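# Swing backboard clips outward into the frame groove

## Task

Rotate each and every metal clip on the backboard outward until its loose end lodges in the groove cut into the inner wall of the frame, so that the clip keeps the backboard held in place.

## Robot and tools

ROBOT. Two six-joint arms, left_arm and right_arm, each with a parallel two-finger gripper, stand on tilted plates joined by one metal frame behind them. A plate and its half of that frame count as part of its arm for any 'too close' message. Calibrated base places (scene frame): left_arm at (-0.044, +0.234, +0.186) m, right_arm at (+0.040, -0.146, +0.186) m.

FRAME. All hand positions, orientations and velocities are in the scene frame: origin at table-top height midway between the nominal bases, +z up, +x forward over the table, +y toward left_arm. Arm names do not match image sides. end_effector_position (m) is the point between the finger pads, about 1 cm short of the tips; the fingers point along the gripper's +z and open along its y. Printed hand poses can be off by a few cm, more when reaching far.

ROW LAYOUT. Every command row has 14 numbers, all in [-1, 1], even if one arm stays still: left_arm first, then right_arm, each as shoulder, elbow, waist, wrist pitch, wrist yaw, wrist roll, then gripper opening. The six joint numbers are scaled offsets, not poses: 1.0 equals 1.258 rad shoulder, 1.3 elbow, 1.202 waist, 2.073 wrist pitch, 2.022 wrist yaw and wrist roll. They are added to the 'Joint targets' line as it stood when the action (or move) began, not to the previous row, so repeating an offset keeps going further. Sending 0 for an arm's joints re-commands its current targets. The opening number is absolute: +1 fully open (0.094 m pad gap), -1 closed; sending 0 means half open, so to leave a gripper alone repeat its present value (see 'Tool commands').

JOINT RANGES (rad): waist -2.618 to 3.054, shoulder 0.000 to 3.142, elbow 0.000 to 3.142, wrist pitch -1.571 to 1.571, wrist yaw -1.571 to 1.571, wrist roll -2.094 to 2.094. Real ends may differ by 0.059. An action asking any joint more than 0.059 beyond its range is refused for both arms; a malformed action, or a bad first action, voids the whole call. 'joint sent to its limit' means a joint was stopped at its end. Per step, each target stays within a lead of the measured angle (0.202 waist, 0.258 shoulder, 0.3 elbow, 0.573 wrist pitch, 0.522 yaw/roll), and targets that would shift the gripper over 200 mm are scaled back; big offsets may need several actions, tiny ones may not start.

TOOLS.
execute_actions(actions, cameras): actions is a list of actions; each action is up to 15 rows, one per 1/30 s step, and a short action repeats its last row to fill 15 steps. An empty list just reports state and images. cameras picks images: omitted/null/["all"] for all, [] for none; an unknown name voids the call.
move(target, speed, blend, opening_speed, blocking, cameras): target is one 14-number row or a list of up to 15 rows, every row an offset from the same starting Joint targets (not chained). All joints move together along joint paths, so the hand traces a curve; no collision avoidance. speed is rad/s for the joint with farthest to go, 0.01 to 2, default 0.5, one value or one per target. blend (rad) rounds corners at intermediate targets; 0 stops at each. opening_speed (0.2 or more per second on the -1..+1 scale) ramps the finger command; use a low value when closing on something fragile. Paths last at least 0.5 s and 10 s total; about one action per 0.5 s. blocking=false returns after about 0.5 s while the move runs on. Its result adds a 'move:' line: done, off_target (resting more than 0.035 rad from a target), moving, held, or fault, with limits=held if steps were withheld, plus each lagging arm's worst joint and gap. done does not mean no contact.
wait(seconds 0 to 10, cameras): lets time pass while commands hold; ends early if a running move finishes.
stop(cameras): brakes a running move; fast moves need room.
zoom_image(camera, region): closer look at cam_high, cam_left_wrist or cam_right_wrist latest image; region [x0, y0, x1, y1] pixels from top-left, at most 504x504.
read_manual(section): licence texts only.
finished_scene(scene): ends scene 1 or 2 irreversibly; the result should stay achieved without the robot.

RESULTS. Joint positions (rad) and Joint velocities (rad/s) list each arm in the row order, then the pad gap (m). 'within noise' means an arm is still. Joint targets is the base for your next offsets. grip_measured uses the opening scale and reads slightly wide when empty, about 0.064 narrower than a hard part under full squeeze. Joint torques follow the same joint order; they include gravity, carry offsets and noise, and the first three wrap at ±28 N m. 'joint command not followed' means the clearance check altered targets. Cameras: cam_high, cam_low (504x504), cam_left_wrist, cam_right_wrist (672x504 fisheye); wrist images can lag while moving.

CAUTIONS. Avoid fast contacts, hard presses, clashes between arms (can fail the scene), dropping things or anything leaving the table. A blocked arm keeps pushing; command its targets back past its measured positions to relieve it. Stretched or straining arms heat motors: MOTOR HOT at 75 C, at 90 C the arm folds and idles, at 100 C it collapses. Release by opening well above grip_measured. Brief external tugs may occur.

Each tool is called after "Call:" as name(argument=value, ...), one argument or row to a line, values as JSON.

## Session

Call:
execute_actions(
  actions=[],
)

Scene clock: 0.00 s.
left_arm: end_effector_position=(+0.3618, -0.0223, +0.2298) grip_measured=+1.000 end_effector_quat_wxyz=(+0.009, +0.427, +0.904, +0.011) | right_arm: end_effector_position=(+0.6099, -0.4499, +0.3889) grip_measured=+1.000 end_effector_quat_wxyz=(+0.373, -0.115, +0.916, -0.090)
Joint names: [shoulder, elbow, waist, wrist pitch, wrist yaw, wrist roll]
Joint positions: left_arm=[2.12 2.084 -0.923 -1.404 -0.644 -0.023 0.094] | right_arm=[1.612 2.342 -0.725 -0.939 -0.492 -0.672 0.094]
Joint velocities: within noise
Joint torques (N m): no reading
Motor temperatures (°C): left_arm=[38 34 31 32 33 30 29] | right_arm=[39 32 34 30 34 33 31]
Heat: left arm: 38 °C; right arm: 39 °C.
Joint targets: left_arm=[2.118 2.087 -0.932 -1.406 -0.644 -0.023] | right_arm=[1.607 2.347 -0.726 -0.947 -0.498 -0.671]
Tool commands: left_gripper/opening=+1.0 right_gripper/opening=+1.0
camera_calibration:
cam_left_wrist: T_world_to_cam=[[-0.799765, -0.592828, -0.0945034, 0.305407], [-0.587438, 0.740425, 0.326629, 0.189021], [-0.123662, 0.316741, -0.940416, 0.364142], [0, 0, 0, 1]] pos_world=[0.400322, -0.0742408, 0.309567]
cam_right_wrist: T_world_to_cam=[[0.161822, -0.974771, 0.153736, -0.588159], [-0.895201, -0.21056, -0.392785, 0.640284], [0.415246, -0.0740633, -0.906689, 0.170315], [0, 0, 0, 1]] pos_world=[0.597637, -0.425889, 0.496337]

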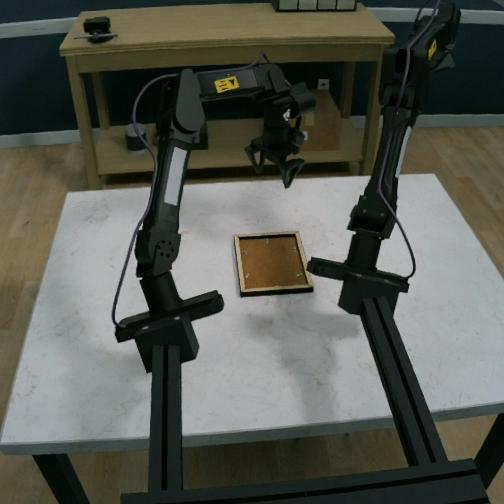

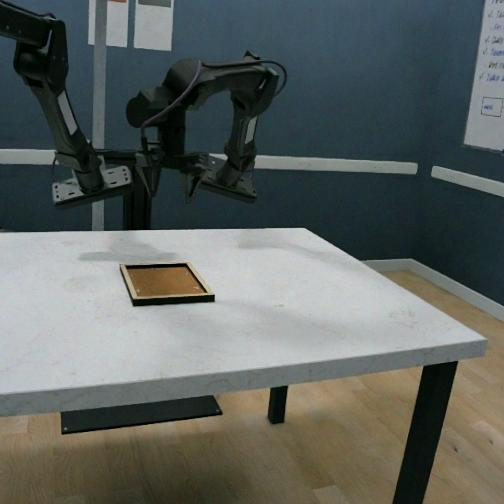

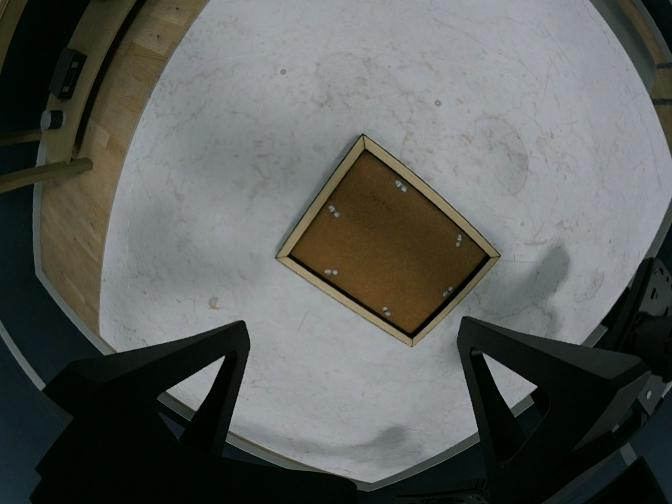

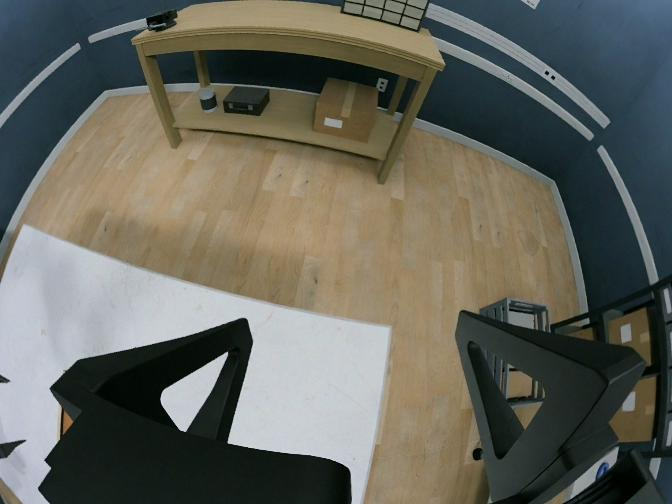

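Call:
zoom_image(
  camera="cam_left_wrist",
  region=[270, 130, 510, 350],
)

Call:
zoom_image(
  camera="cam_high",
  region=[225, 225, 325, 305],
)

Scaled by 2.100 from the camera's 672x504 image, which has a finer 960x720 frame.

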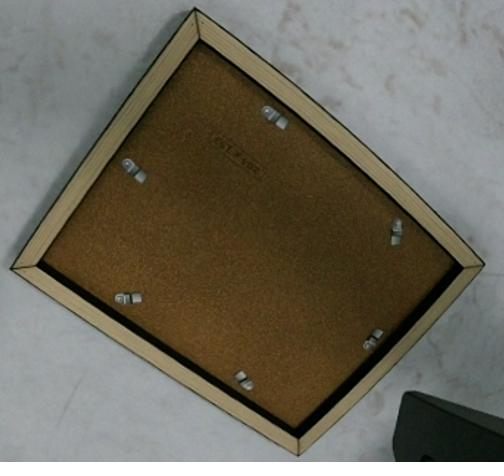

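Scaled by 5.040 from the camera's 504x504 image, which has a finer 720x720 frame.

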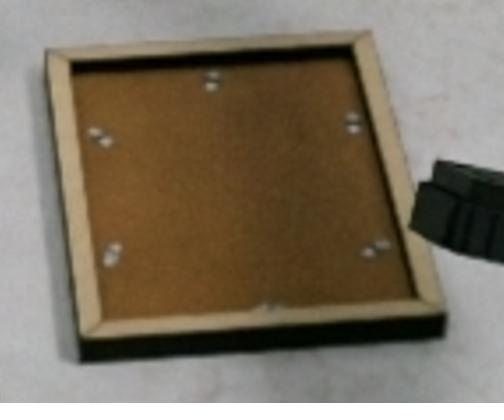

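Call:
execute_actions(
  actions=[],
)

Scene clock: 55.70 s.
left_arm: end_effector_position=(+0.3618, -0.0223, +0.2298) grip_measured=+1.000 end_effector_quat_wxyz=(+0.009, +0.427, +0.904, +0.011) | right_arm: end_effector_position=(+0.6099, -0.4499, +0.3889) grip_measured=+1.000 end_effector_quat_wxyz=(+0.373, -0.115, +0.916, -0.090)
Joint names: [shoulder, elbow, waist, wrist pitch, wrist yaw, wrist roll]
Joint positions: left_arm=[2.12 2.084 -0.923 -1.404 -0.644 -0.023 0.094] | right_arm=[1.612 2.342 -0.725 -0.939 -0.492 -0.672 0.094]
Joint velocities: within noise
Joint torques (N m): left_arm=[-11.41 5.26 -7.09 0.47 0.01 0.02] | right_arm=[-14.41 8.01 -0.69 1.41 -0.19 0.03]
Motor temperatures (°C): left_arm=[46 35 35 32 33 30 29] | right_arm=[57 37 34 34 34 33 31]
Heat: left arm: 46 °C; right arm: 57 °C.
Joint targets: left_arm=[2.118 2.087 -0.932 -1.406 -0.644 -0.023] | right_arm=[1.607 2.347 -0.726 -0.947 -0.498 -0.671]
Tool commands: left_gripper/opening=+1.0 right_gripper/opening=+1.0
camera_calibration:
cam_left_wrist: T_world_to_cam=[[-0.799765, -0.592828, -0.0945034, 0.305407], [-0.587438, 0.740425, 0.326629, 0.189021], [-0.123662, 0.316741, -0.940416, 0.364142], [0, 0, 0, 1]] pos_world=[0.400322, -0.0742408, 0.309567]
cam_right_wrist: T_world_to_cam=[[0.161822, -0.974771, 0.153736, -0.588159], [-0.895201, -0.21056, -0.392785, 0.640284], [0.415246, -0.0740633, -0.906689, 0.170315], [0, 0, 0, 1]] pos_world=[0.597637, -0.425889, 0.496337]

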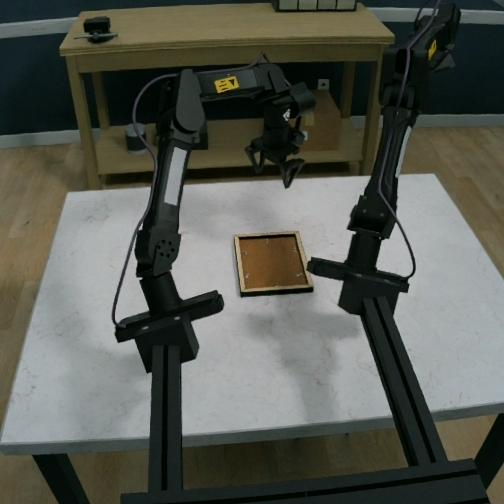

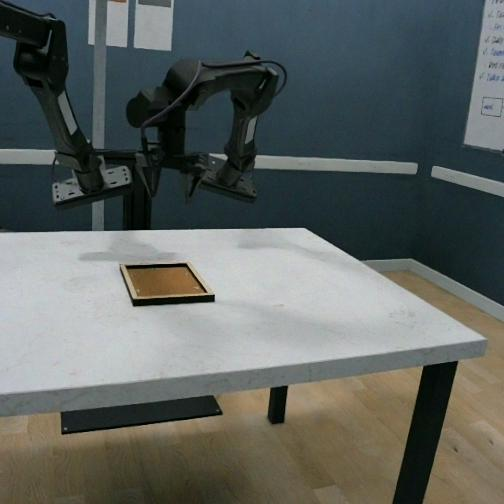

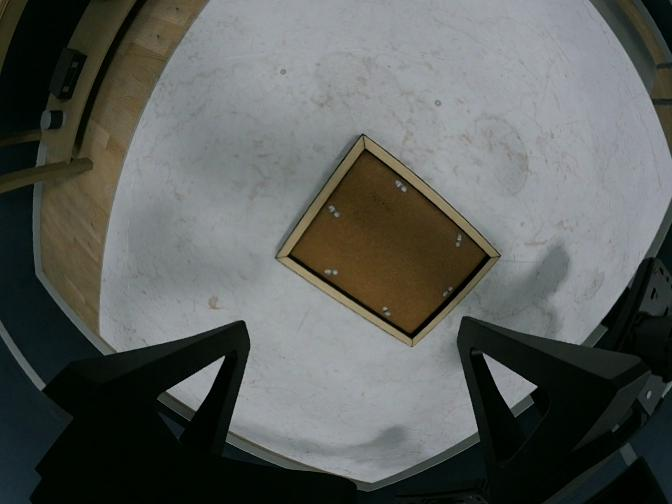

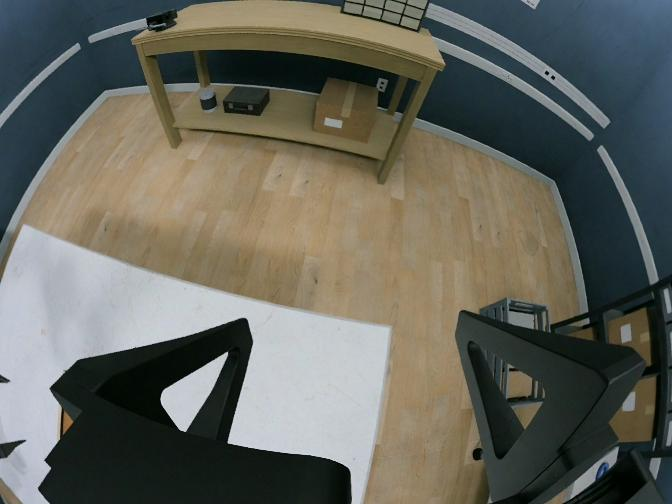

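Call:
move(
  target=[-0.79,-0.52,0.40,0.137,0.04,-0.103,-0.6,0,0,0,0,0,0,1.0],
  speed=1.0,
  opening_speed=1,
  cameras=[],
)

Call:
move(
  target=[-0.41,-0.46,0.33,0.137,0.04,-0.103,-0.6,-0.05,-0.6,0.6,0.08,0.26,0.33,0.0],
  speed=1.0,
  opening_speed=1,
  cameras=["cam_high"],
)

Scene clock: 141.57 s.
left_arm: end_effector_position=(+0.3715, +0.2587, +0.3094) grip_measured=-0.597 end_effector_quat_wxyz=(+0.151, -0.008, +0.989, -0.004) | right_arm: end_effector_position=(+0.6099, -0.4499, +0.3889) grip_measured=+1.000 end_effector_quat_wxyz=(+0.373, -0.115, +0.916, -0.090)
Joint names: [shoulder, elbow, waist, wrist pitch, wrist yaw, wrist roll]
Joint positions: left_arm=[1.123 1.427 -0.456 -1.131 -0.572 -0.222 0.019] | right_arm=[1.612 2.342 -0.725 -0.939 -0.492 -0.672 0.094]
Joint velocities: within noise
Joint torques (N m): left_arm=[-5.83 4.42 -0.72 1.14 0.11 -0.07] | right_arm=[-14.48 7.77 -0.64 1.37 -0.2 0.01]
Motor temperatures (°C): left_arm=[48 36 36 32 33 30 29] | right_arm=[61 38 33 36 34 33 31]
Heat: left arm: 48 °C; right arm: 61 °C.
Joint targets: left_arm=[1.125 1.410 -0.451 -1.122 -0.563 -0.231] | right_arm=[1.607 2.347 -0.726 -0.947 -0.498 -0.671]
move: done
No camera images: "cameras" was empty.

Scene clock: 143.27 s.
left_arm: end_effector_position=(+0.2689, +0.3443, +0.2517) grip_measured=-0.597 end_effector_quat_wxyz=(+0.189, -0.281, +0.940, +0.052) | right_arm: end_effector_position=(+0.5525, -0.1844, +0.1711) grip_measured=+0.002 end_effector_quat_wxyz=(+0.107, +0.048, +0.986, +0.117)
Joint names: [shoulder, elbow, waist, wrist pitch, wrist yaw, wrist roll]
Joint positions: left_arm=[0.621 0.83 -0.059 -0.846 -0.489 -0.431 0.019] | right_arm=[1.575 1.578 -0.007 -0.796 0.023 -0.011 0.047]
Joint velocities: within noise
Joint torques (N m): left_arm=[-4.12 4.98 0.69 1.31 0.01 -0.06] | right_arm=[-15.38 5.68 1.99 0.95 -0.07 0.04]
Motor temperatures (°C): left_arm=[47 36 35 32 33 30 29] | right_arm=[61 38 33 36 34 33 31]
Heat: left arm: 47 °C; right arm: 61 °C.
Joint targets: left_arm=[0.609 0.812 -0.055 -0.838 -0.482 -0.440] | right_arm=[1.544 1.566 -0.005 -0.781 0.028 -0.003]
move: done
Images, in order (width x height): cam_high 504x504.

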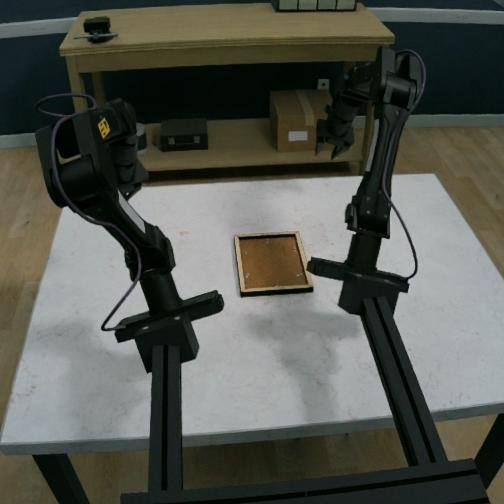

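Call:
move(
  target=[0,0,0,0,0,0,-0.6,-0.03,-0.608,0.657,0.09,0.279,0.354,-0.2],
  speed=0.9,
  opening_speed=1,
  cameras=["cam_right_wrist"],
)

Call:
zoom_image(
  camera="cam_right_wrist",
  region=[200, 150, 500, 350],
)

Scene clock: 153.43 s.
left_arm: end_effector_position=(+0.2690, +0.3443, +0.2517) grip_measured=-0.597 end_effector_quat_wxyz=(+0.189, -0.281, +0.939, +0.051) | right_arm: end_effector_position=(+0.2987, -0.0166, +0.1189) grip_measured=-0.198 end_effector_quat_wxyz=(-0.005, -0.006, +1.000, +0.002)
Joint names: [shoulder, elbow, waist, wrist pitch, wrist yaw, wrist roll]
Joint positions: left_arm=[0.621 0.83 -0.059 -0.845 -0.489 -0.431 0.019] | right_arm=[1.526 0.785 0.771 -0.611 0.58 0.704 0.038]
Joint velocities: within noise
Joint torques (N m): left_arm=[-4.08 4.97 0.72 1.28 0.01 -0.06] | right_arm=[-7.86 3.92 4.26 0.57 0.14 0.05]
Motor temperatures (°C): left_arm=[44 36 34 32 33 30 29] | right_arm=[59 37 33 35 34 33 31]
Heat: left arm: 44 °C; right arm: 59 °C.
Joint targets: left_arm=[0.609 0.812 -0.055 -0.838 -0.482 -0.440] | right_arm=[1.506 0.776 0.785 -0.594 0.592 0.712]
move: done
camera_calibration:
cam_right_wrist: T_world_to_cam=[[-0.0469061, -0.995243, -0.0853854, 0.0165482], [-0.938163, 0.014541, 0.345888, 0.275622], [-0.343001, 0.0963297, -0.934383, 0.319497], [0, 0, 0, 1]] pos_world=[0.368943, -0.0183154, 0.204611]
Images, in order (width x height): cam_right_wrist 672x504.

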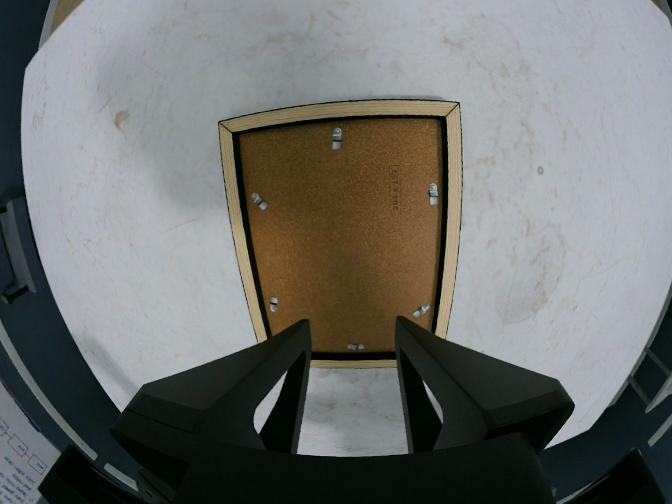

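Scaled by 1.680 from the camera's 672x504 image, which has a finer 960x720 frame.

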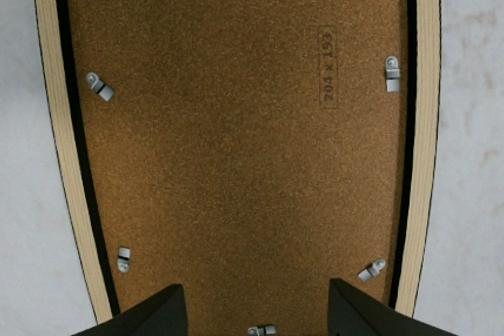

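Call:
zoom_image(
  camera="cam_right_wrist",
  region=[300, 105, 380, 165],
)

Call:
zoom_image(
  camera="cam_right_wrist",
  region=[230, 170, 310, 230],
)

Call:
zoom_image(
  camera="cam_right_wrist",
  region=[395, 165, 475, 225],
)

Call:
zoom_image(
  camera="cam_right_wrist",
  region=[240, 270, 320, 330],
)

Call:
zoom_image(
  camera="cam_right_wrist",
  region=[320, 290, 440, 380],
)

Scaled by 6.300 from the camera's 672x504 image, which has a finer 960x720 frame.

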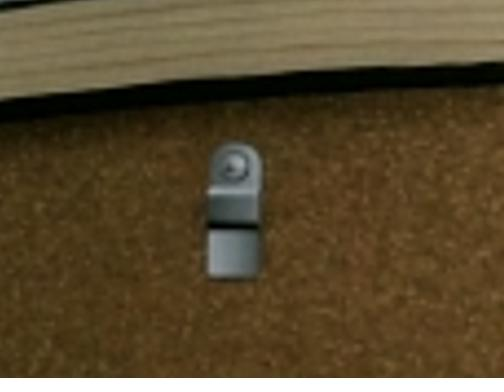

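Scaled by 6.300 from the camera's 672x504 image, which has a finer 960x720 frame.

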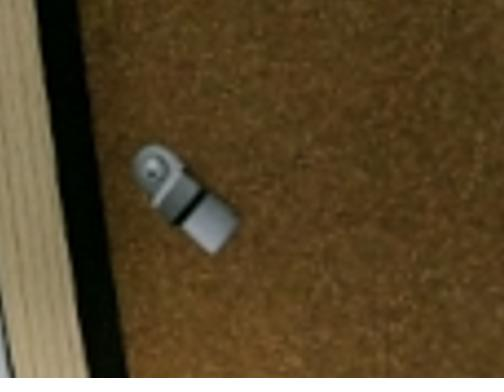

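Scaled by 6.300 from the camera's 672x504 image, which has a finer 960x720 frame.

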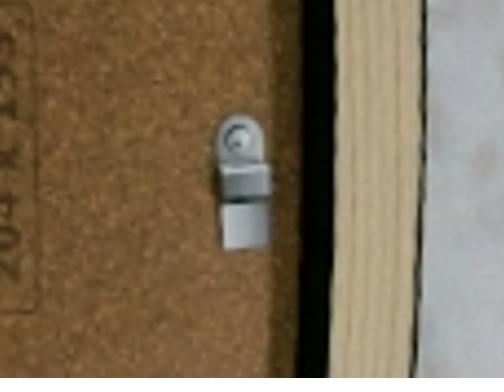

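Scaled by 6.300 from the camera's 672x504 image, which has a finer 960x720 frame.

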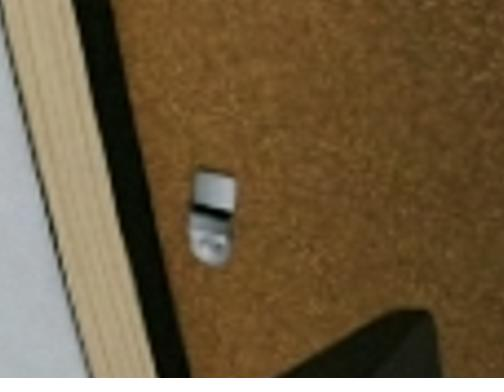

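Scaled by 4.200 from the camera's 672x504 image, which has a finer 960x720 frame.

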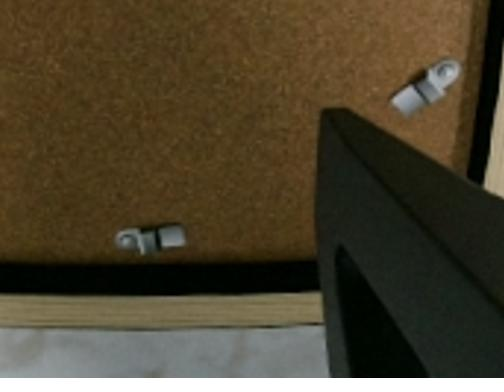

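Call:
move(
  target=[0,0,0,0,0,0,-0.6,0.4134,0.2415,-0.0408,0.1027,0,-0.04,-0.2],
  speed=0.5,
  cameras=["cam_right_wrist"],
)

Call:
zoom_image(
  camera="cam_right_wrist",
  region=[220, 240, 460, 360],
)

Scene clock: 231.67 s.
left_arm: end_effector_position=(+0.2690, +0.3443, +0.2517) grip_measured=-0.597 end_effector_quat_wxyz=(+0.189, -0.281, +0.939, +0.051) | right_arm: end_effector_position=(+0.3341, +0.0645, +0.0431) grip_measured=-0.198 end_effector_quat_wxyz=(-0.002, -0.023, +1.000, -0.002)
Joint names: [shoulder, elbow, waist, wrist pitch, wrist yaw, wrist roll]
Joint positions: left_arm=[0.621 0.83 -0.059 -0.845 -0.489 -0.431 0.019] | right_arm=[2.009 1.071 0.744 -0.398 0.582 0.64 0.038]
Joint velocities: within noise
Joint torques (N m): left_arm=[-4.1 5 0.72 1.28 0.02 -0.05] | right_arm=[-7.53 5.61 4.07 0.57 0.11 -0.12]
Motor temperatures (°C): left_arm=[41 36 33 33 33 30 29] | right_arm=[46 34 34 33 34 33 31]
Heat: left arm: 41 °C; right arm: 46 °C.
Joint targets: left_arm=[0.609 0.812 -0.055 -0.838 -0.482 -0.439] | right_arm=[2.027 1.090 0.736 -0.381 0.592 0.631]
move: done
camera_calibration:
cam_right_wrist: T_world_to_cam=[[-0.0127217, -0.996809, -0.0787973, 0.0808395], [-0.93988, -0.0149748, 0.341178, 0.336481], [-0.341269, 0.0784003, -0.93669, 0.253634], [0, 0, 0, 1]] pos_world=[0.403838, 0.0657353, 0.129147]
Images, in order (width x height): cam_right_wrist 672x504.

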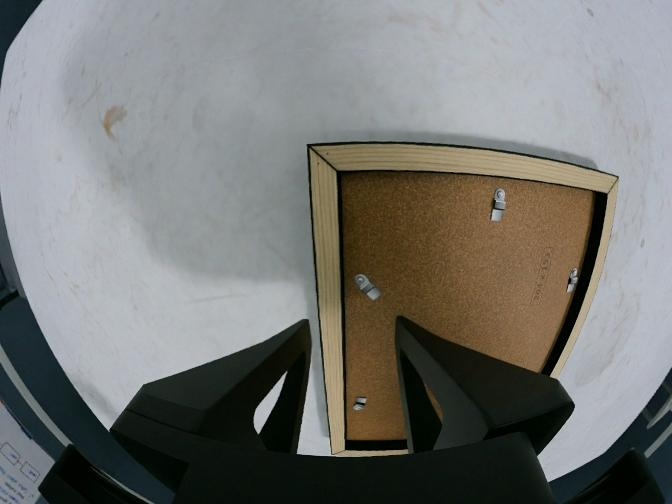

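Scaled by 2.100 from the camera's 672x504 image, which has a finer 960x720 frame.

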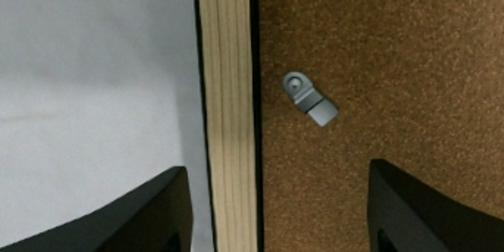

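Call:
move(
  target=[0,0,0,0,0,0,-0.6,0.0692,-0.0015,-0.0349,0.0535,-0.0143,-0.0143,-0.2],
  speed=0.07,
  cameras=["cam_right_wrist"],
)

Call:
zoom_image(
  camera="cam_right_wrist",
  region=[290, 250, 430, 355],
)

Scene clock: 294.07 s.
left_arm: end_effector_position=(+0.2690, +0.3442, +0.2517) grip_measured=-0.597 end_effector_quat_wxyz=(+0.189, -0.281, +0.939, +0.051) | right_arm: end_effector_position=(+0.3331, +0.0668, +0.0179) grip_measured=-0.198 end_effector_quat_wxyz=(-0.003, -0.016, +1.000, +0.000)
Joint names: [shoulder, elbow, waist, wrist pitch, wrist yaw, wrist roll]
Joint positions: left_arm=[0.621 0.83 -0.059 -0.845 -0.489 -0.431 0.019] | right_arm=[2.079 1.071 0.709 -0.306 0.571 0.613 0.038]
Joint velocities: within noise
Joint torques (N m): left_arm=[-4.11 4.97 0.72 1.28 0.01 -0.06] | right_arm=[-6.31 5.12 3.64 0.74 -0.09 -0.05]
Motor temperatures (°C): left_arm=[41 36 33 34 33 30 29] | right_arm=[45 34 35 33 34 33 31]
Heat: left arm: 41 °C; right arm: 45 °C.
Joint targets: left_arm=[0.609 0.812 -0.055 -0.838 -0.482 -0.439] | right_arm=[2.114 1.088 0.694 -0.271 0.563 0.602]
move: off_target (right_arm); right_arm: the wrist pitch is farthest, 0.036 rad from its target
camera_calibration:
cam_right_wrist: T_world_to_cam=[[-0.0266845, -0.996353, -0.0810453, 0.0858081], [-0.939282, -0.00275532, 0.343136, 0.34314], [-0.342108, 0.0852808, -0.935783, 0.229335], [0, 0, 0, 1]] pos_world=[0.403052, 0.0668827, 0.103818]
Images, in order (width x height): cam_right_wrist 672x504.

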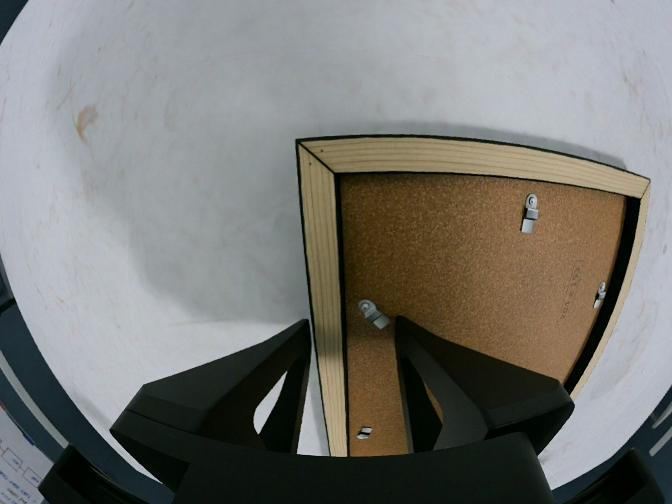

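Scaled by 3.600 from the camera's 672x504 image, which has a finer 960x720 frame.

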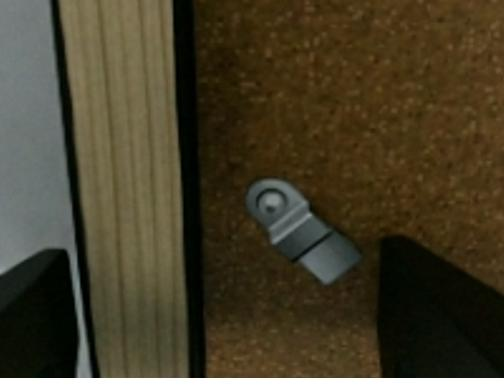

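Call:
move(
  target=[0,0,0,0,0,0,-0.6,0.0115,0.0135,0.037,-0.0092,0.0109,0.0158,-0.5],
  speed=0.03,
  opening_speed=0.2,
  cameras=["cam_right_wrist"],
)

Call:
zoom_image(
  camera="cam_right_wrist",
  region=[290, 250, 430, 355],
)

Scene clock: 322.50 s.
left_arm: end_effector_position=(+0.2690, +0.3442, +0.2517) grip_measured=-0.597 end_effector_quat_wxyz=(+0.189, -0.281, +0.939, +0.051) | right_arm: end_effector_position=(+0.3347, +0.0716, +0.0181) grip_measured=-0.497 end_effector_quat_wxyz=(+0.003, -0.011, +1.000, -0.004)
Joint names: [shoulder, elbow, waist, wrist pitch, wrist yaw, wrist roll]
Joint positions: left_arm=[0.621 0.83 -0.059 -0.845 -0.489 -0.431 0.019] | right_arm=[2.094 1.087 0.722 -0.307 0.587 0.633 0.024]
Joint velocities: within noise
Joint torques (N m): left_arm=[-4.12 4.97 0.7 1.29 0.01 -0.06] | right_arm=[-6.41 5.3 6.05 0.58 -0.04 0]
Motor temperatures (°C): left_arm=[41 36 32 34 33 30 29] | right_arm=[45 34 35 33 34 33 31]
Heat: left arm: 41 °C; right arm: 45 °C.
Joint targets: left_arm=[0.609 0.812 -0.055 -0.838 -0.482 -0.439] | right_arm=[2.128 1.106 0.739 -0.290 0.585 0.635]
move: done
camera_calibration:
cam_right_wrist: T_world_to_cam=[[-0.0354089, -0.996549, -0.0750781, 0.0934975], [-0.943582, 0.00858795, 0.331027, 0.345485], [-0.32924, 0.0825637, -0.94063, 0.225609], [0, 0, 0, 1]] pos_world=[0.403584, 0.0715807, 0.10487]
Images, in order (width x height): cam_right_wrist 672x504.

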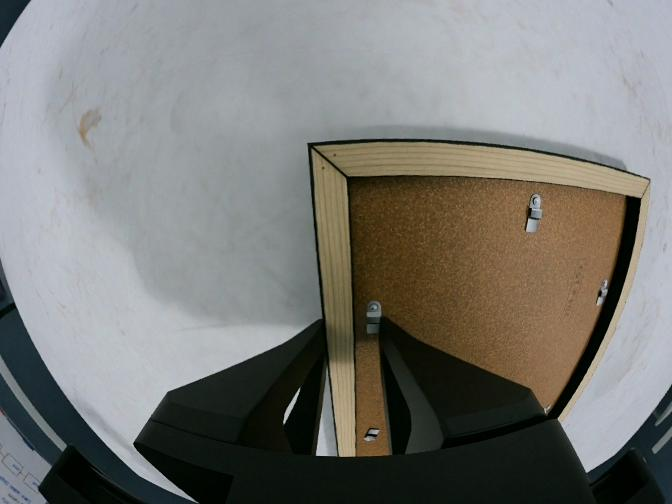

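Scaled by 3.600 from the camera's 672x504 image, which has a finer 960x720 frame.

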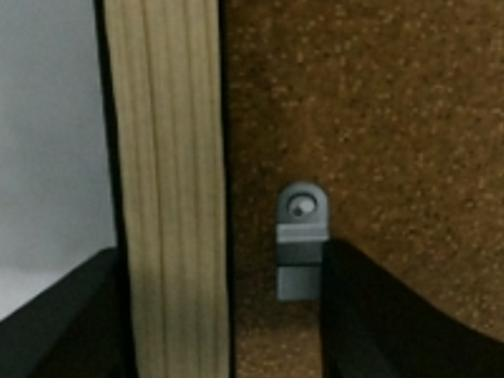

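Call:
move(
  target=[0,0,0,0,0,0,-0.6,0.0072,0.0081,0.0058,-0.0027,0.0012,0.0036,-0.628],
  speed=0.03,
  opening_speed=0.2,
  cameras=[],
)

Call:
move(
  target=[0,0,0,0,0,0,-0.6,0.0036,0.004,0.0029,-0.0013,0.0006,0.0018,-0.70],
  speed=0.03,
  opening_speed=0.2,
  cameras=["cam_right_wrist"],
)

Call:
zoom_image(
  camera="cam_right_wrist",
  region=[290, 250, 430, 355],
)

Scene clock: 335.47 s.
left_arm: end_effector_position=(+0.2690, +0.3442, +0.2517) grip_measured=-0.597 end_effector_quat_wxyz=(+0.189, -0.282, +0.939, +0.051) | right_arm: end_effector_position=(+0.3351, +0.0747, +0.0180) grip_measured=-0.625 end_effector_quat_wxyz=(+0.004, -0.012, +1.000, -0.004)
Joint names: [shoulder, elbow, waist, wrist pitch, wrist yaw, wrist roll]
Joint positions: left_arm=[0.621 0.83 -0.059 -0.845 -0.489 -0.431 0.019] | right_arm=[2.104 1.098 0.728 -0.311 0.591 0.636 0.018]
Joint velocities: within noise
Joint torques (N m): left_arm=[-4.08 4.96 0.69 1.28 0.01 -0.07] | right_arm=[-6.42 5.2 6.41 0.57 -0.02 0.06]
Motor temperatures (°C): left_arm=[41 36 32 34 33 30 29] | right_arm=[45 34 36 33 34 33 31]
Heat: left arm: 41 °C; right arm: 45 °C.
Joint targets: left_arm=[0.609 0.812 -0.055 -0.838 -0.482 -0.440] | right_arm=[2.137 1.116 0.745 -0.295 0.587 0.642]
move: done
No camera images: "cameras" was empty.

Scene clock: 336.17 s.
left_arm: end_effector_position=(+0.2690, +0.3442, +0.2517) grip_measured=-0.597 end_effector_quat_wxyz=(+0.189, -0.282, +0.939, +0.051) | right_arm: end_effector_position=(+0.3342, +0.0771, +0.0179) grip_measured=-0.698 end_effector_quat_wxyz=(+0.004, -0.014, +1.000, -0.003)
Joint names: [shoulder, elbow, waist, wrist pitch, wrist yaw, wrist roll]
Joint positions: left_arm=[0.621 0.83 -0.059 -0.845 -0.489 -0.431 0.019] | right_arm=[2.109 1.102 0.733 -0.312 0.59 0.638 0.014]
Joint velocities: within noise
Joint torques (N m): left_arm=[-4.1 5 0.72 1.29 0.01 -0.07] | right_arm=[-6.5 5.37 6.26 0.58 -0.04 0.04]
Motor temperatures (°C): left_arm=[41 36 32 34 33 30 29] | right_arm=[45 34 36 33 34 33 31]
Heat: left arm: 41 °C; right arm: 45 °C.
Joint targets: left_arm=[0.609 0.812 -0.055 -0.838 -0.482 -0.440] | right_arm=[2.142 1.121 0.749 -0.298 0.588 0.645]
move: done
camera_calibration:
cam_right_wrist: T_world_to_cam=[[-0.0293219, -0.996691, -0.0758069, 0.0969257], [-0.94445, 0.00278896, 0.328643, 0.345834], [-0.327344, 0.0812322, -0.941407, 0.224251], [0, 0, 0, 1]] pos_world=[0.402872, 0.077424, 0.104804]
Images, in order (width x height): cam_right_wrist 672x504.

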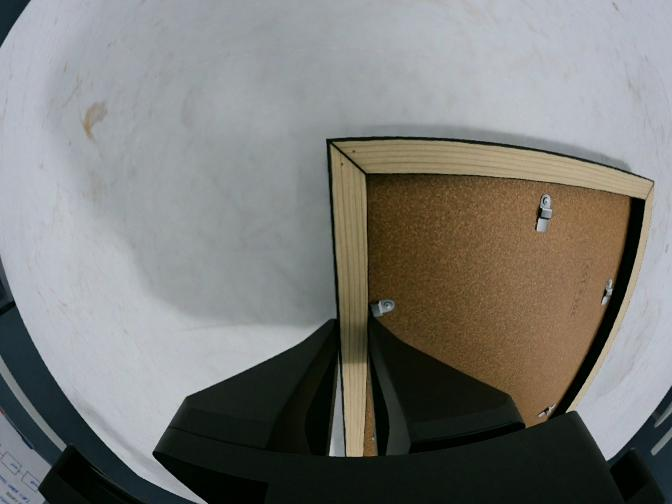

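Scaled by 3.600 from the camera's 672x504 image, which has a finer 960x720 frame.

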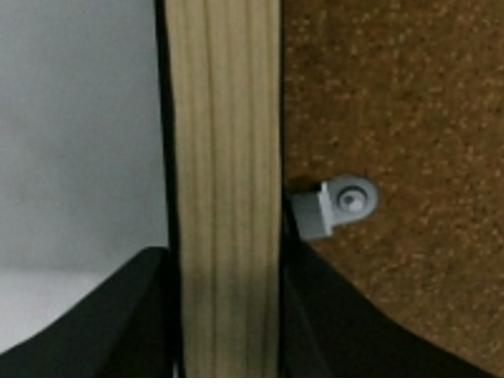

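Call:
move(
  target=[
    [0,0,0,0,0,0,-0.6,-0.1248,-0.036,0,-0.03,0,0,-0.55],
    [0,0,0,0,0,0,-0.6,-0.1248,-0.036,-0.0358,-0.0463,-0.0109,-0.754,-0.55],
  ],
  speed=[0.15,0.8],
  cameras=["cam_right_wrist"],
)

Call:
zoom_image(
  camera="cam_right_wrist",
  region=[290, 240, 430, 345],
)

Scene clock: 370.20 s.
left_arm: end_effector_position=(+0.2691, +0.3442, +0.2518) grip_measured=-0.597 end_effector_quat_wxyz=(+0.189, -0.282, +0.939, +0.051) | right_arm: end_effector_position=(+0.3484, +0.0622, +0.0396) grip_measured=-0.552 end_effector_quat_wxyz=(-0.006, +0.685, -0.729, +0.002)
Joint names: [shoulder, elbow, waist, wrist pitch, wrist yaw, wrist roll]
Joint positions: left_arm=[0.621 0.83 -0.059 -0.844 -0.489 -0.431 0.019] | right_arm=[2.009 1.089 0.715 -0.374 0.579 -0.871 0.021]
Joint velocities: within noise
Joint torques (N m): left_arm=[-4.1 4.94 0.69 1.28 0.01 -0.06] | right_arm=[-11.67 2.77 4.04 0.3 -0.15 -0.09]
Motor temperatures (°C): left_arm=[40 36 32 34 33 30 29] | right_arm=[45 35 36 33 34 33 31]
Heat: left arm: 40 °C; right arm: 45 °C.
Joint targets: left_arm=[0.609 0.812 -0.055 -0.837 -0.482 -0.440] | right_arm=[1.985 1.075 0.706 -0.394 0.567 -0.879]
move: done
camera_calibration:
cam_right_wrist: T_world_to_cam=[[0.990504, -0.118127, -0.0703391, -0.326077], [-0.0885637, -0.939554, 0.330748, 0.112486], [-0.105158, -0.321377, -0.941094, 0.198152], [0, 0, 0, 1]] pos_world=[0.35378, 0.13085, 0.126339]
Images, in order (width x height): cam_right_wrist 672x504.

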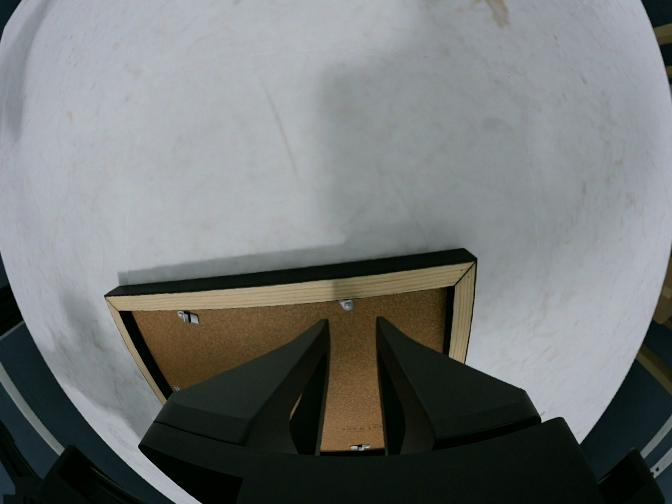

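Scaled by 3.600 from the camera's 672x504 image, which has a finer 960x720 frame.

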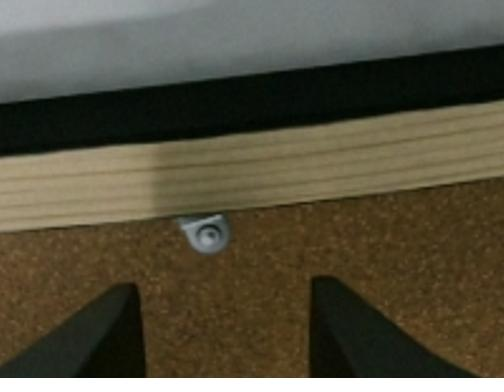

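Call:
move(
  target=[0,0,0,0,0,0,-0.6,0.0938,-0.0046,-0.0291,0.0528,-0.0054,-0.022,-0.58],
  speed=0.07,
  cameras=["cam_right_wrist"],
)

Call:
zoom_image(
  camera="cam_right_wrist",
  region=[290, 250, 430, 355],
)

Scene clock: 431.70 s.
left_arm: end_effector_position=(+0.2691, +0.3442, +0.2518) grip_measured=-0.597 end_effector_quat_wxyz=(+0.189, -0.282, +0.939, +0.051) | right_arm: end_effector_position=(+0.3423, +0.0599, +0.0177) grip_measured=-0.578 end_effector_quat_wxyz=(+0.004, +0.693, -0.721, +0.000)
Joint names: [shoulder, elbow, waist, wrist pitch, wrist yaw, wrist roll]
Joint positions: left_arm=[0.621 0.83 -0.059 -0.844 -0.489 -0.431 0.019] | right_arm=[2.067 1.082 0.684 -0.316 0.569 -0.914 0.02]
Joint velocities: within noise
Joint torques (N m): left_arm=[-4.12 5 0.7 1.28 0.01 -0.06] | right_arm=[-6.13 2.59 3.77 0.75 -0.13 -0.11]
Motor temperatures (°C): left_arm=[40 36 32 35 33 30 29] | right_arm=[49 34 35 32 34 33 31]
Heat: left arm: 40 °C; right arm: 49 °C.
Joint targets: left_arm=[0.609 0.812 -0.055 -0.837 -0.482 -0.440] | right_arm=[2.103 1.069 0.671 -0.285 0.555 -0.924]
move: off_target (right_arm); right_arm: the shoulder is farthest, 0.036 rad from its target
camera_calibration:
cam_right_wrist: T_world_to_cam=[[0.991425, -0.0976824, -0.0868071, -0.323062], [-0.0623971, -0.937508, 0.342323, 0.107685], [-0.114821, -0.333971, -0.935564, 0.180152], [0, 0, 0, 1]] pos_world=[0.347696, 0.129563, 0.103637]
Images, in order (width x height): cam_right_wrist 672x504.

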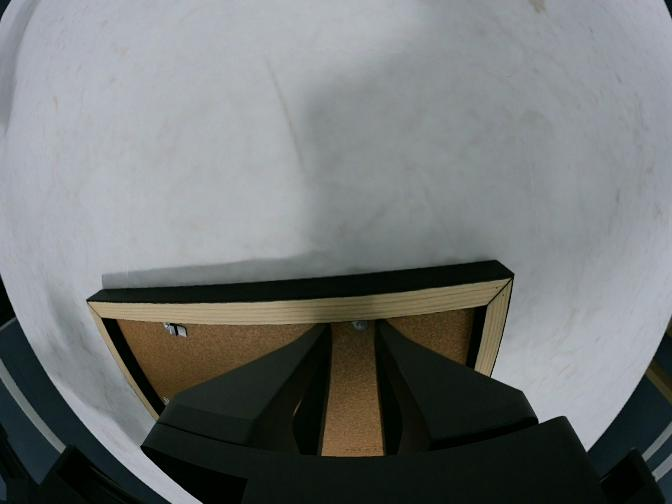

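Scaled by 3.600 from the camera's 672x504 image, which has a finer 960x720 frame.

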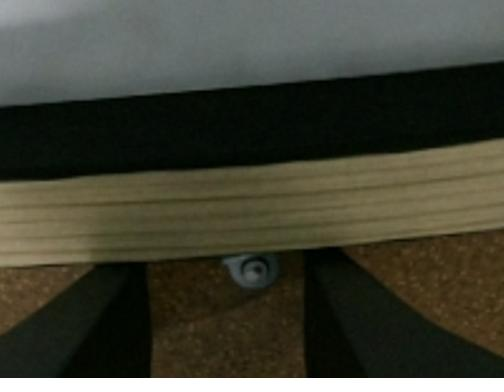

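Call:
move(
  target=[0,0,0,0,0,0,-0.6,0.008,0.027,-0.003,-0.002,0,-0.002,-0.58],
  speed=0.05,
  cameras=["cam_right_wrist"],
)

Call:
zoom_image(
  camera="cam_right_wrist",
  region=[290, 250, 430, 355],
)

Scene clock: 440.30 s.
left_arm: end_effector_position=(+0.2691, +0.3442, +0.2518) grip_measured=-0.597 end_effector_quat_wxyz=(+0.189, -0.282, +0.939, +0.051) | right_arm: end_effector_position=(+0.3430, +0.0604, +0.0175) grip_measured=-0.578 end_effector_quat_wxyz=(+0.004, +0.695, -0.719, +0.001)
Joint names: [shoulder, elbow, waist, wrist pitch, wrist yaw, wrist roll]
Joint positions: left_arm=[0.621 0.83 -0.059 -0.844 -0.489 -0.431 0.019] | right_arm=[2.069 1.087 0.684 -0.318 0.57 -0.92 0.02]
Joint velocities: within noise
Joint torques (N m): left_arm=[-4.12 4.97 0.69 1.29 0.01 -0.06] | right_arm=[-5.68 5.15 3.49 0.68 -0.13 -0.1]
Motor temperatures (°C): left_arm=[40 36 32 35 33 30 29] | right_arm=[48 33 35 32 34 33 31]
Heat: left arm: 40 °C; right arm: 48 °C.
Joint targets: left_arm=[0.609 0.812 -0.055 -0.837 -0.482 -0.440] | right_arm=[2.113 1.104 0.667 -0.288 0.555 -0.928]
move: off_target (right_arm); right_arm: the shoulder is farthest, 0.044 rad from its target
camera_calibration:
cam_right_wrist: T_world_to_cam=[[0.991999, -0.0918658, -0.086592, -0.324339], [-0.0568834, -0.937596, 0.343042, 0.106356], [-0.112702, -0.335372, -0.93532, 0.179608], [0, 0, 0, 1]] pos_world=[0.348036, 0.130158, 0.103421]
Images, in order (width x height): cam_right_wrist 672x504.

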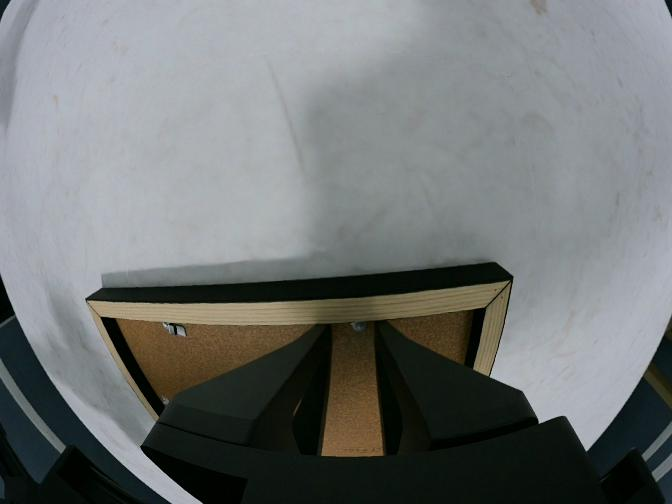

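Scaled by 3.600 from the camera's 672x504 image, which has a finer 960x720 frame.

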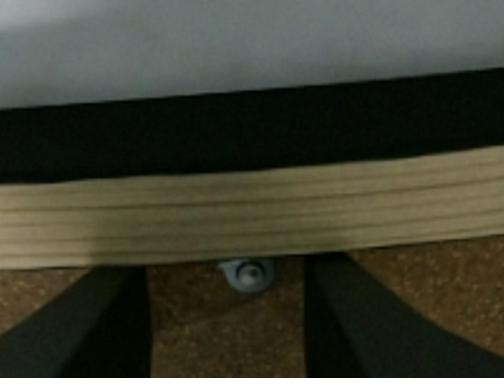

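Call:
move(
  target=[
    [0,0,0,0,0,0,-0.6,0,0.008,-0.005,-0.002,0,-0.001,-0.58],
    [0,0,0,0,0,0,-0.6,0.002,0.008,-0.005,-0.002,0,-0.001,-1.0],
  ],
  speed=0.05,
  opening_speed=0.25,
  cameras=["cam_right_wrist"],
)

Call:
zoom_image(
  camera="cam_right_wrist",
  region=[290, 250, 430, 355],
)

Scene clock: 453.63 s.
left_arm: end_effector_position=(+0.2691, +0.3442, +0.2518) grip_measured=-0.597 end_effector_quat_wxyz=(+0.189, -0.282, +0.939, +0.051) | right_arm: end_effector_position=(+0.3459, +0.0605, +0.0176) grip_measured=-0.944 end_effector_quat_wxyz=(+0.006, +0.696, -0.718, +0.000)
Joint names: [shoulder, elbow, waist, wrist pitch, wrist yaw, wrist roll]
Joint positions: left_arm=[0.621 0.83 -0.059 -0.844 -0.489 -0.431 0.019] | right_arm=[2.073 1.103 0.68 -0.334 0.568 -0.925 0.003]
Joint velocities: within noise
Joint torques (N m): left_arm=[-4.1 4.97 0.72 1.28 0.01 -0.06] | right_arm=[-5.86 4.59 3.41 0.76 -0.11 -0.04]
Motor temperatures (°C): left_arm=[40 36 32 35 33 30 29] | right_arm=[45 34 35 32 34 33 31]
Heat: left arm: 40 °C; right arm: 45 °C.
Joint targets: left_arm=[0.609 0.812 -0.055 -0.837 -0.482 -0.440] | right_arm=[2.115 1.114 0.661 -0.293 0.555 -0.930]
move: off_target (right_arm); target 2's new numbers were sent with right_arm's shoulder 0.043 rad from that target; right_arm: the shoulder is farthest, 0.042 rad from its target
camera_calibration:
cam_right_wrist: T_world_to_cam=[[0.991936, -0.0885734, -0.0906481, -0.327218], [-0.0521499, -0.937141, 0.345031, 0.104915], [-0.115511, -0.337522, -0.934204, 0.181148], [0, 0, 0, 1]] pos_world=[0.350975, 0.130479, 0.103369]
Images, in order (width x height): cam_right_wrist 672x504.

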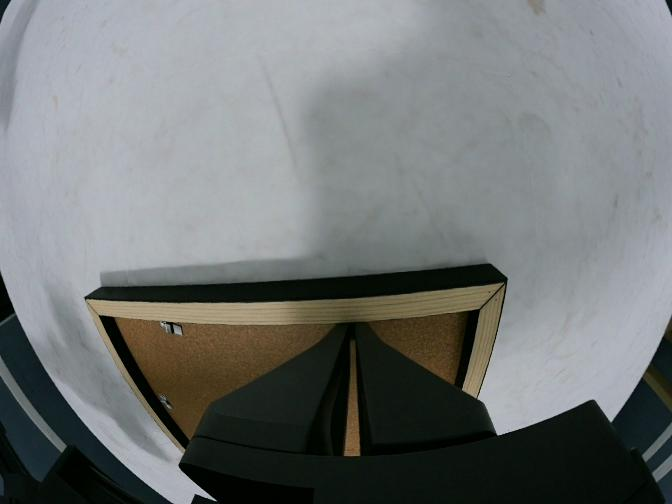

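Scaled by 3.600 from the camera's 672x504 image, which has a finer 960x720 frame.

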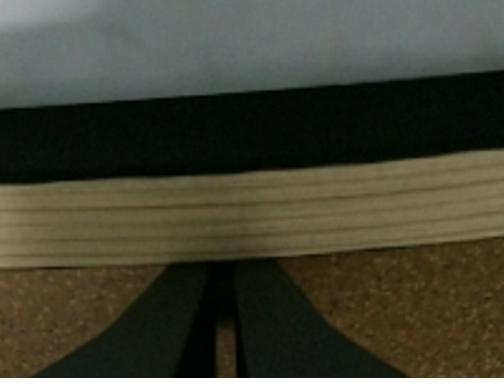

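Call:
move(
  target=[
    [0,0,0,0,0,0,-0.6,0,0,0,0,0,0,-0.58],
    [0,0,0,0,0,0,-0.6,-0.12,0,0,-0.03,0,0,-0.58],
    [0,0,0,0,0,0,-0.6,-0.2242,-0.0385,-0.129,-0.0654,-0.0257,0.6592,-0.58],
  ],
  speed=[0.1,0.15,0.7],
  blend=0.03,
  cameras=["cam_right_wrist"],
)

Call:
zoom_image(
  camera="cam_right_wrist",
  region=[290, 250, 430, 355],
)

Scene clock: 475.37 s.
left_arm: end_effector_position=(+0.2691, +0.3442, +0.2518) grip_measured=-0.597 end_effector_quat_wxyz=(+0.189, -0.282, +0.939, +0.051) | right_arm: end_effector_position=(+0.3928, -0.0064, +0.0430) grip_measured=-0.582 end_effector_quat_wxyz=(+0.001, -0.014, +1.000, +0.002)
Joint names: [shoulder, elbow, waist, wrist pitch, wrist yaw, wrist roll]
Joint positions: left_arm=[0.621 0.83 -0.059 -0.844 -0.489 -0.431 0.019] | right_arm=[1.86 1.078 0.514 -0.41 0.509 0.395 0.02]
Joint velocities: within noise
Joint torques (N m): left_arm=[-4.1 4.98 0.7 1.27 0.01 -0.07] | right_arm=[-12.41 2.99 3.36 0.28 -0.05 0.11]
Motor temperatures (°C): left_arm=[40 36 32 35 33 30 29] | right_arm=[46 34 35 32 34 33 32]
Heat: left arm: 40 °C; right arm: 46 °C.
Joint targets: left_arm=[0.609 0.812 -0.055 -0.837 -0.482 -0.440] | right_arm=[1.833 1.064 0.506 -0.428 0.504 0.403]
move: done; blend cut to 0 rad at target 1
camera_calibration:
cam_right_wrist: T_world_to_cam=[[-0.0299281, -0.995836, -0.0861072, 0.0179922], [-0.942087, -0.000685615, 0.335368, 0.391892], [-0.334031, 0.0911574, -0.938144, 0.27639], [0, 0, 0, 1]] pos_world=[0.462058, -0.00700901, 0.129415]
Images, in order (width x height): cam_right_wrist 672x504.

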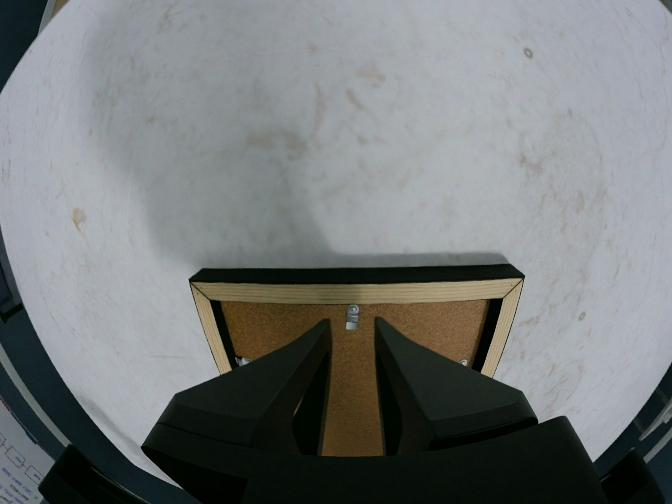

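Scaled by 3.600 from the camera's 672x504 image, which has a finer 960x720 frame.

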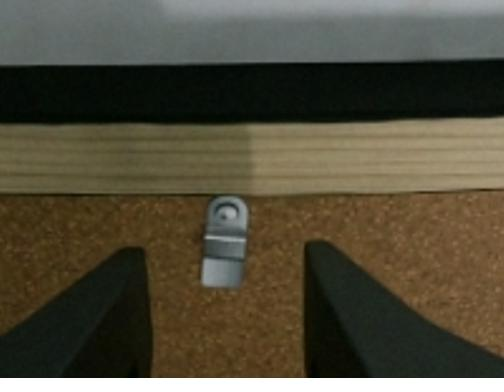

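Call:
zoom_image(
  camera="cam_right_wrist",
  region=[210, 335, 270, 380],
)

Scaled by 8.400 from the camera's 672x504 image, which has a finer 960x720 frame.

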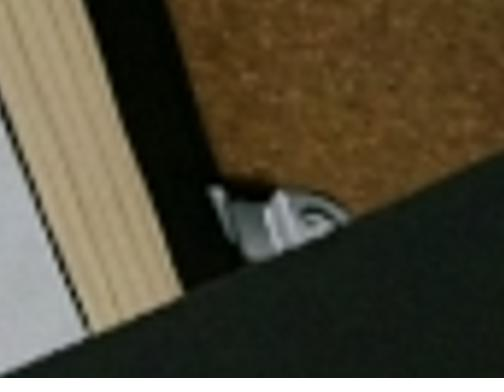

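Call:
move(
  target=[0,0,0,0,0,0,-0.6,0.0978,-0.0262,-0.0225,0.0687,-0.0054,0.0356,-0.58],
  speed=0.07,
  cameras=["cam_right_wrist"],
)

Call:
zoom_image(
  camera="cam_right_wrist",
  region=[290, 250, 430, 355],
)

Scene clock: 530.13 s.
left_arm: end_effector_position=(+0.2691, +0.3442, +0.2518) grip_measured=-0.597 end_effector_quat_wxyz=(+0.189, -0.282, +0.939, +0.051) | right_arm: end_effector_position=(+0.3818, -0.0054, +0.0180) grip_measured=-0.582 end_effector_quat_wxyz=(-0.006, +0.031, +0.999, +0.000)
Joint names: [shoulder, elbow, waist, wrist pitch, wrist yaw, wrist roll]
Joint positions: left_arm=[0.621 0.83 -0.059 -0.844 -0.489 -0.431 0.019] | right_arm=[1.922 1.046 0.49 -0.318 0.499 0.467 0.02]
Joint velocities: within noise
Joint torques (N m): left_arm=[-4.12 4.97 0.7 1.29 0 -0.05] | right_arm=[-6.5 2.47 3.26 0.7 -0.06 0.07]
Motor temperatures (°C): left_arm=[40 36 32 35 33 30 29] | right_arm=[53 34 35 32 34 33 32]
Heat: left arm: 40 °C; right arm: 53 °C.
Joint targets: left_arm=[0.609 0.812 -0.055 -0.837 -0.482 -0.440] | right_arm=[1.956 1.030 0.479 -0.286 0.493 0.475]
move: done
camera_calibration:
cam_right_wrist: T_world_to_cam=[[-0.120693, -0.989352, -0.0813342, 0.0510556], [-0.933802, 0.0853512, 0.347462, 0.386988], [-0.33682, 0.117886, -0.93416, 0.250353], [0, 0, 0, 1]] pos_world=[0.451856, -0.012031, 0.103558]
Images, in order (width x height): cam_right_wrist 672x504.

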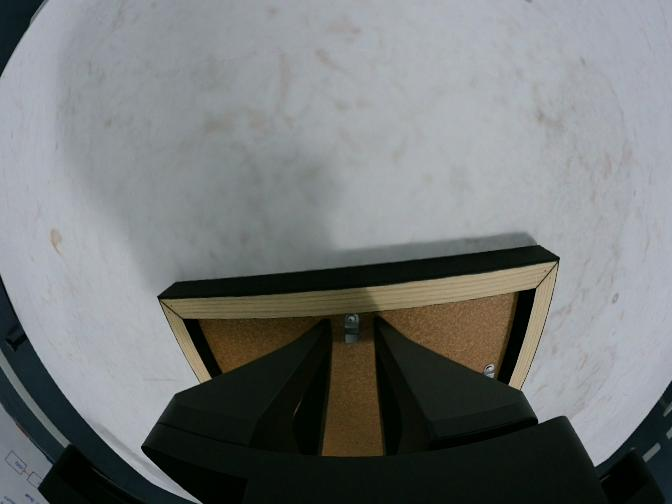

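Scaled by 3.600 from the camera's 672x504 image, which has a finer 960x720 frame.

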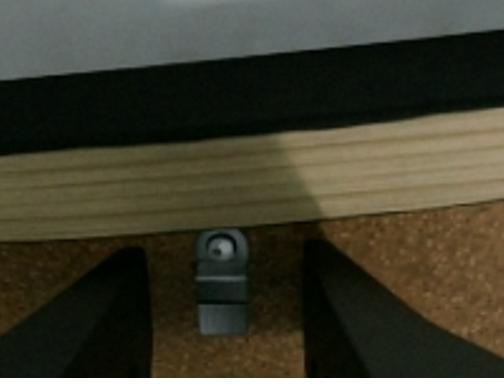

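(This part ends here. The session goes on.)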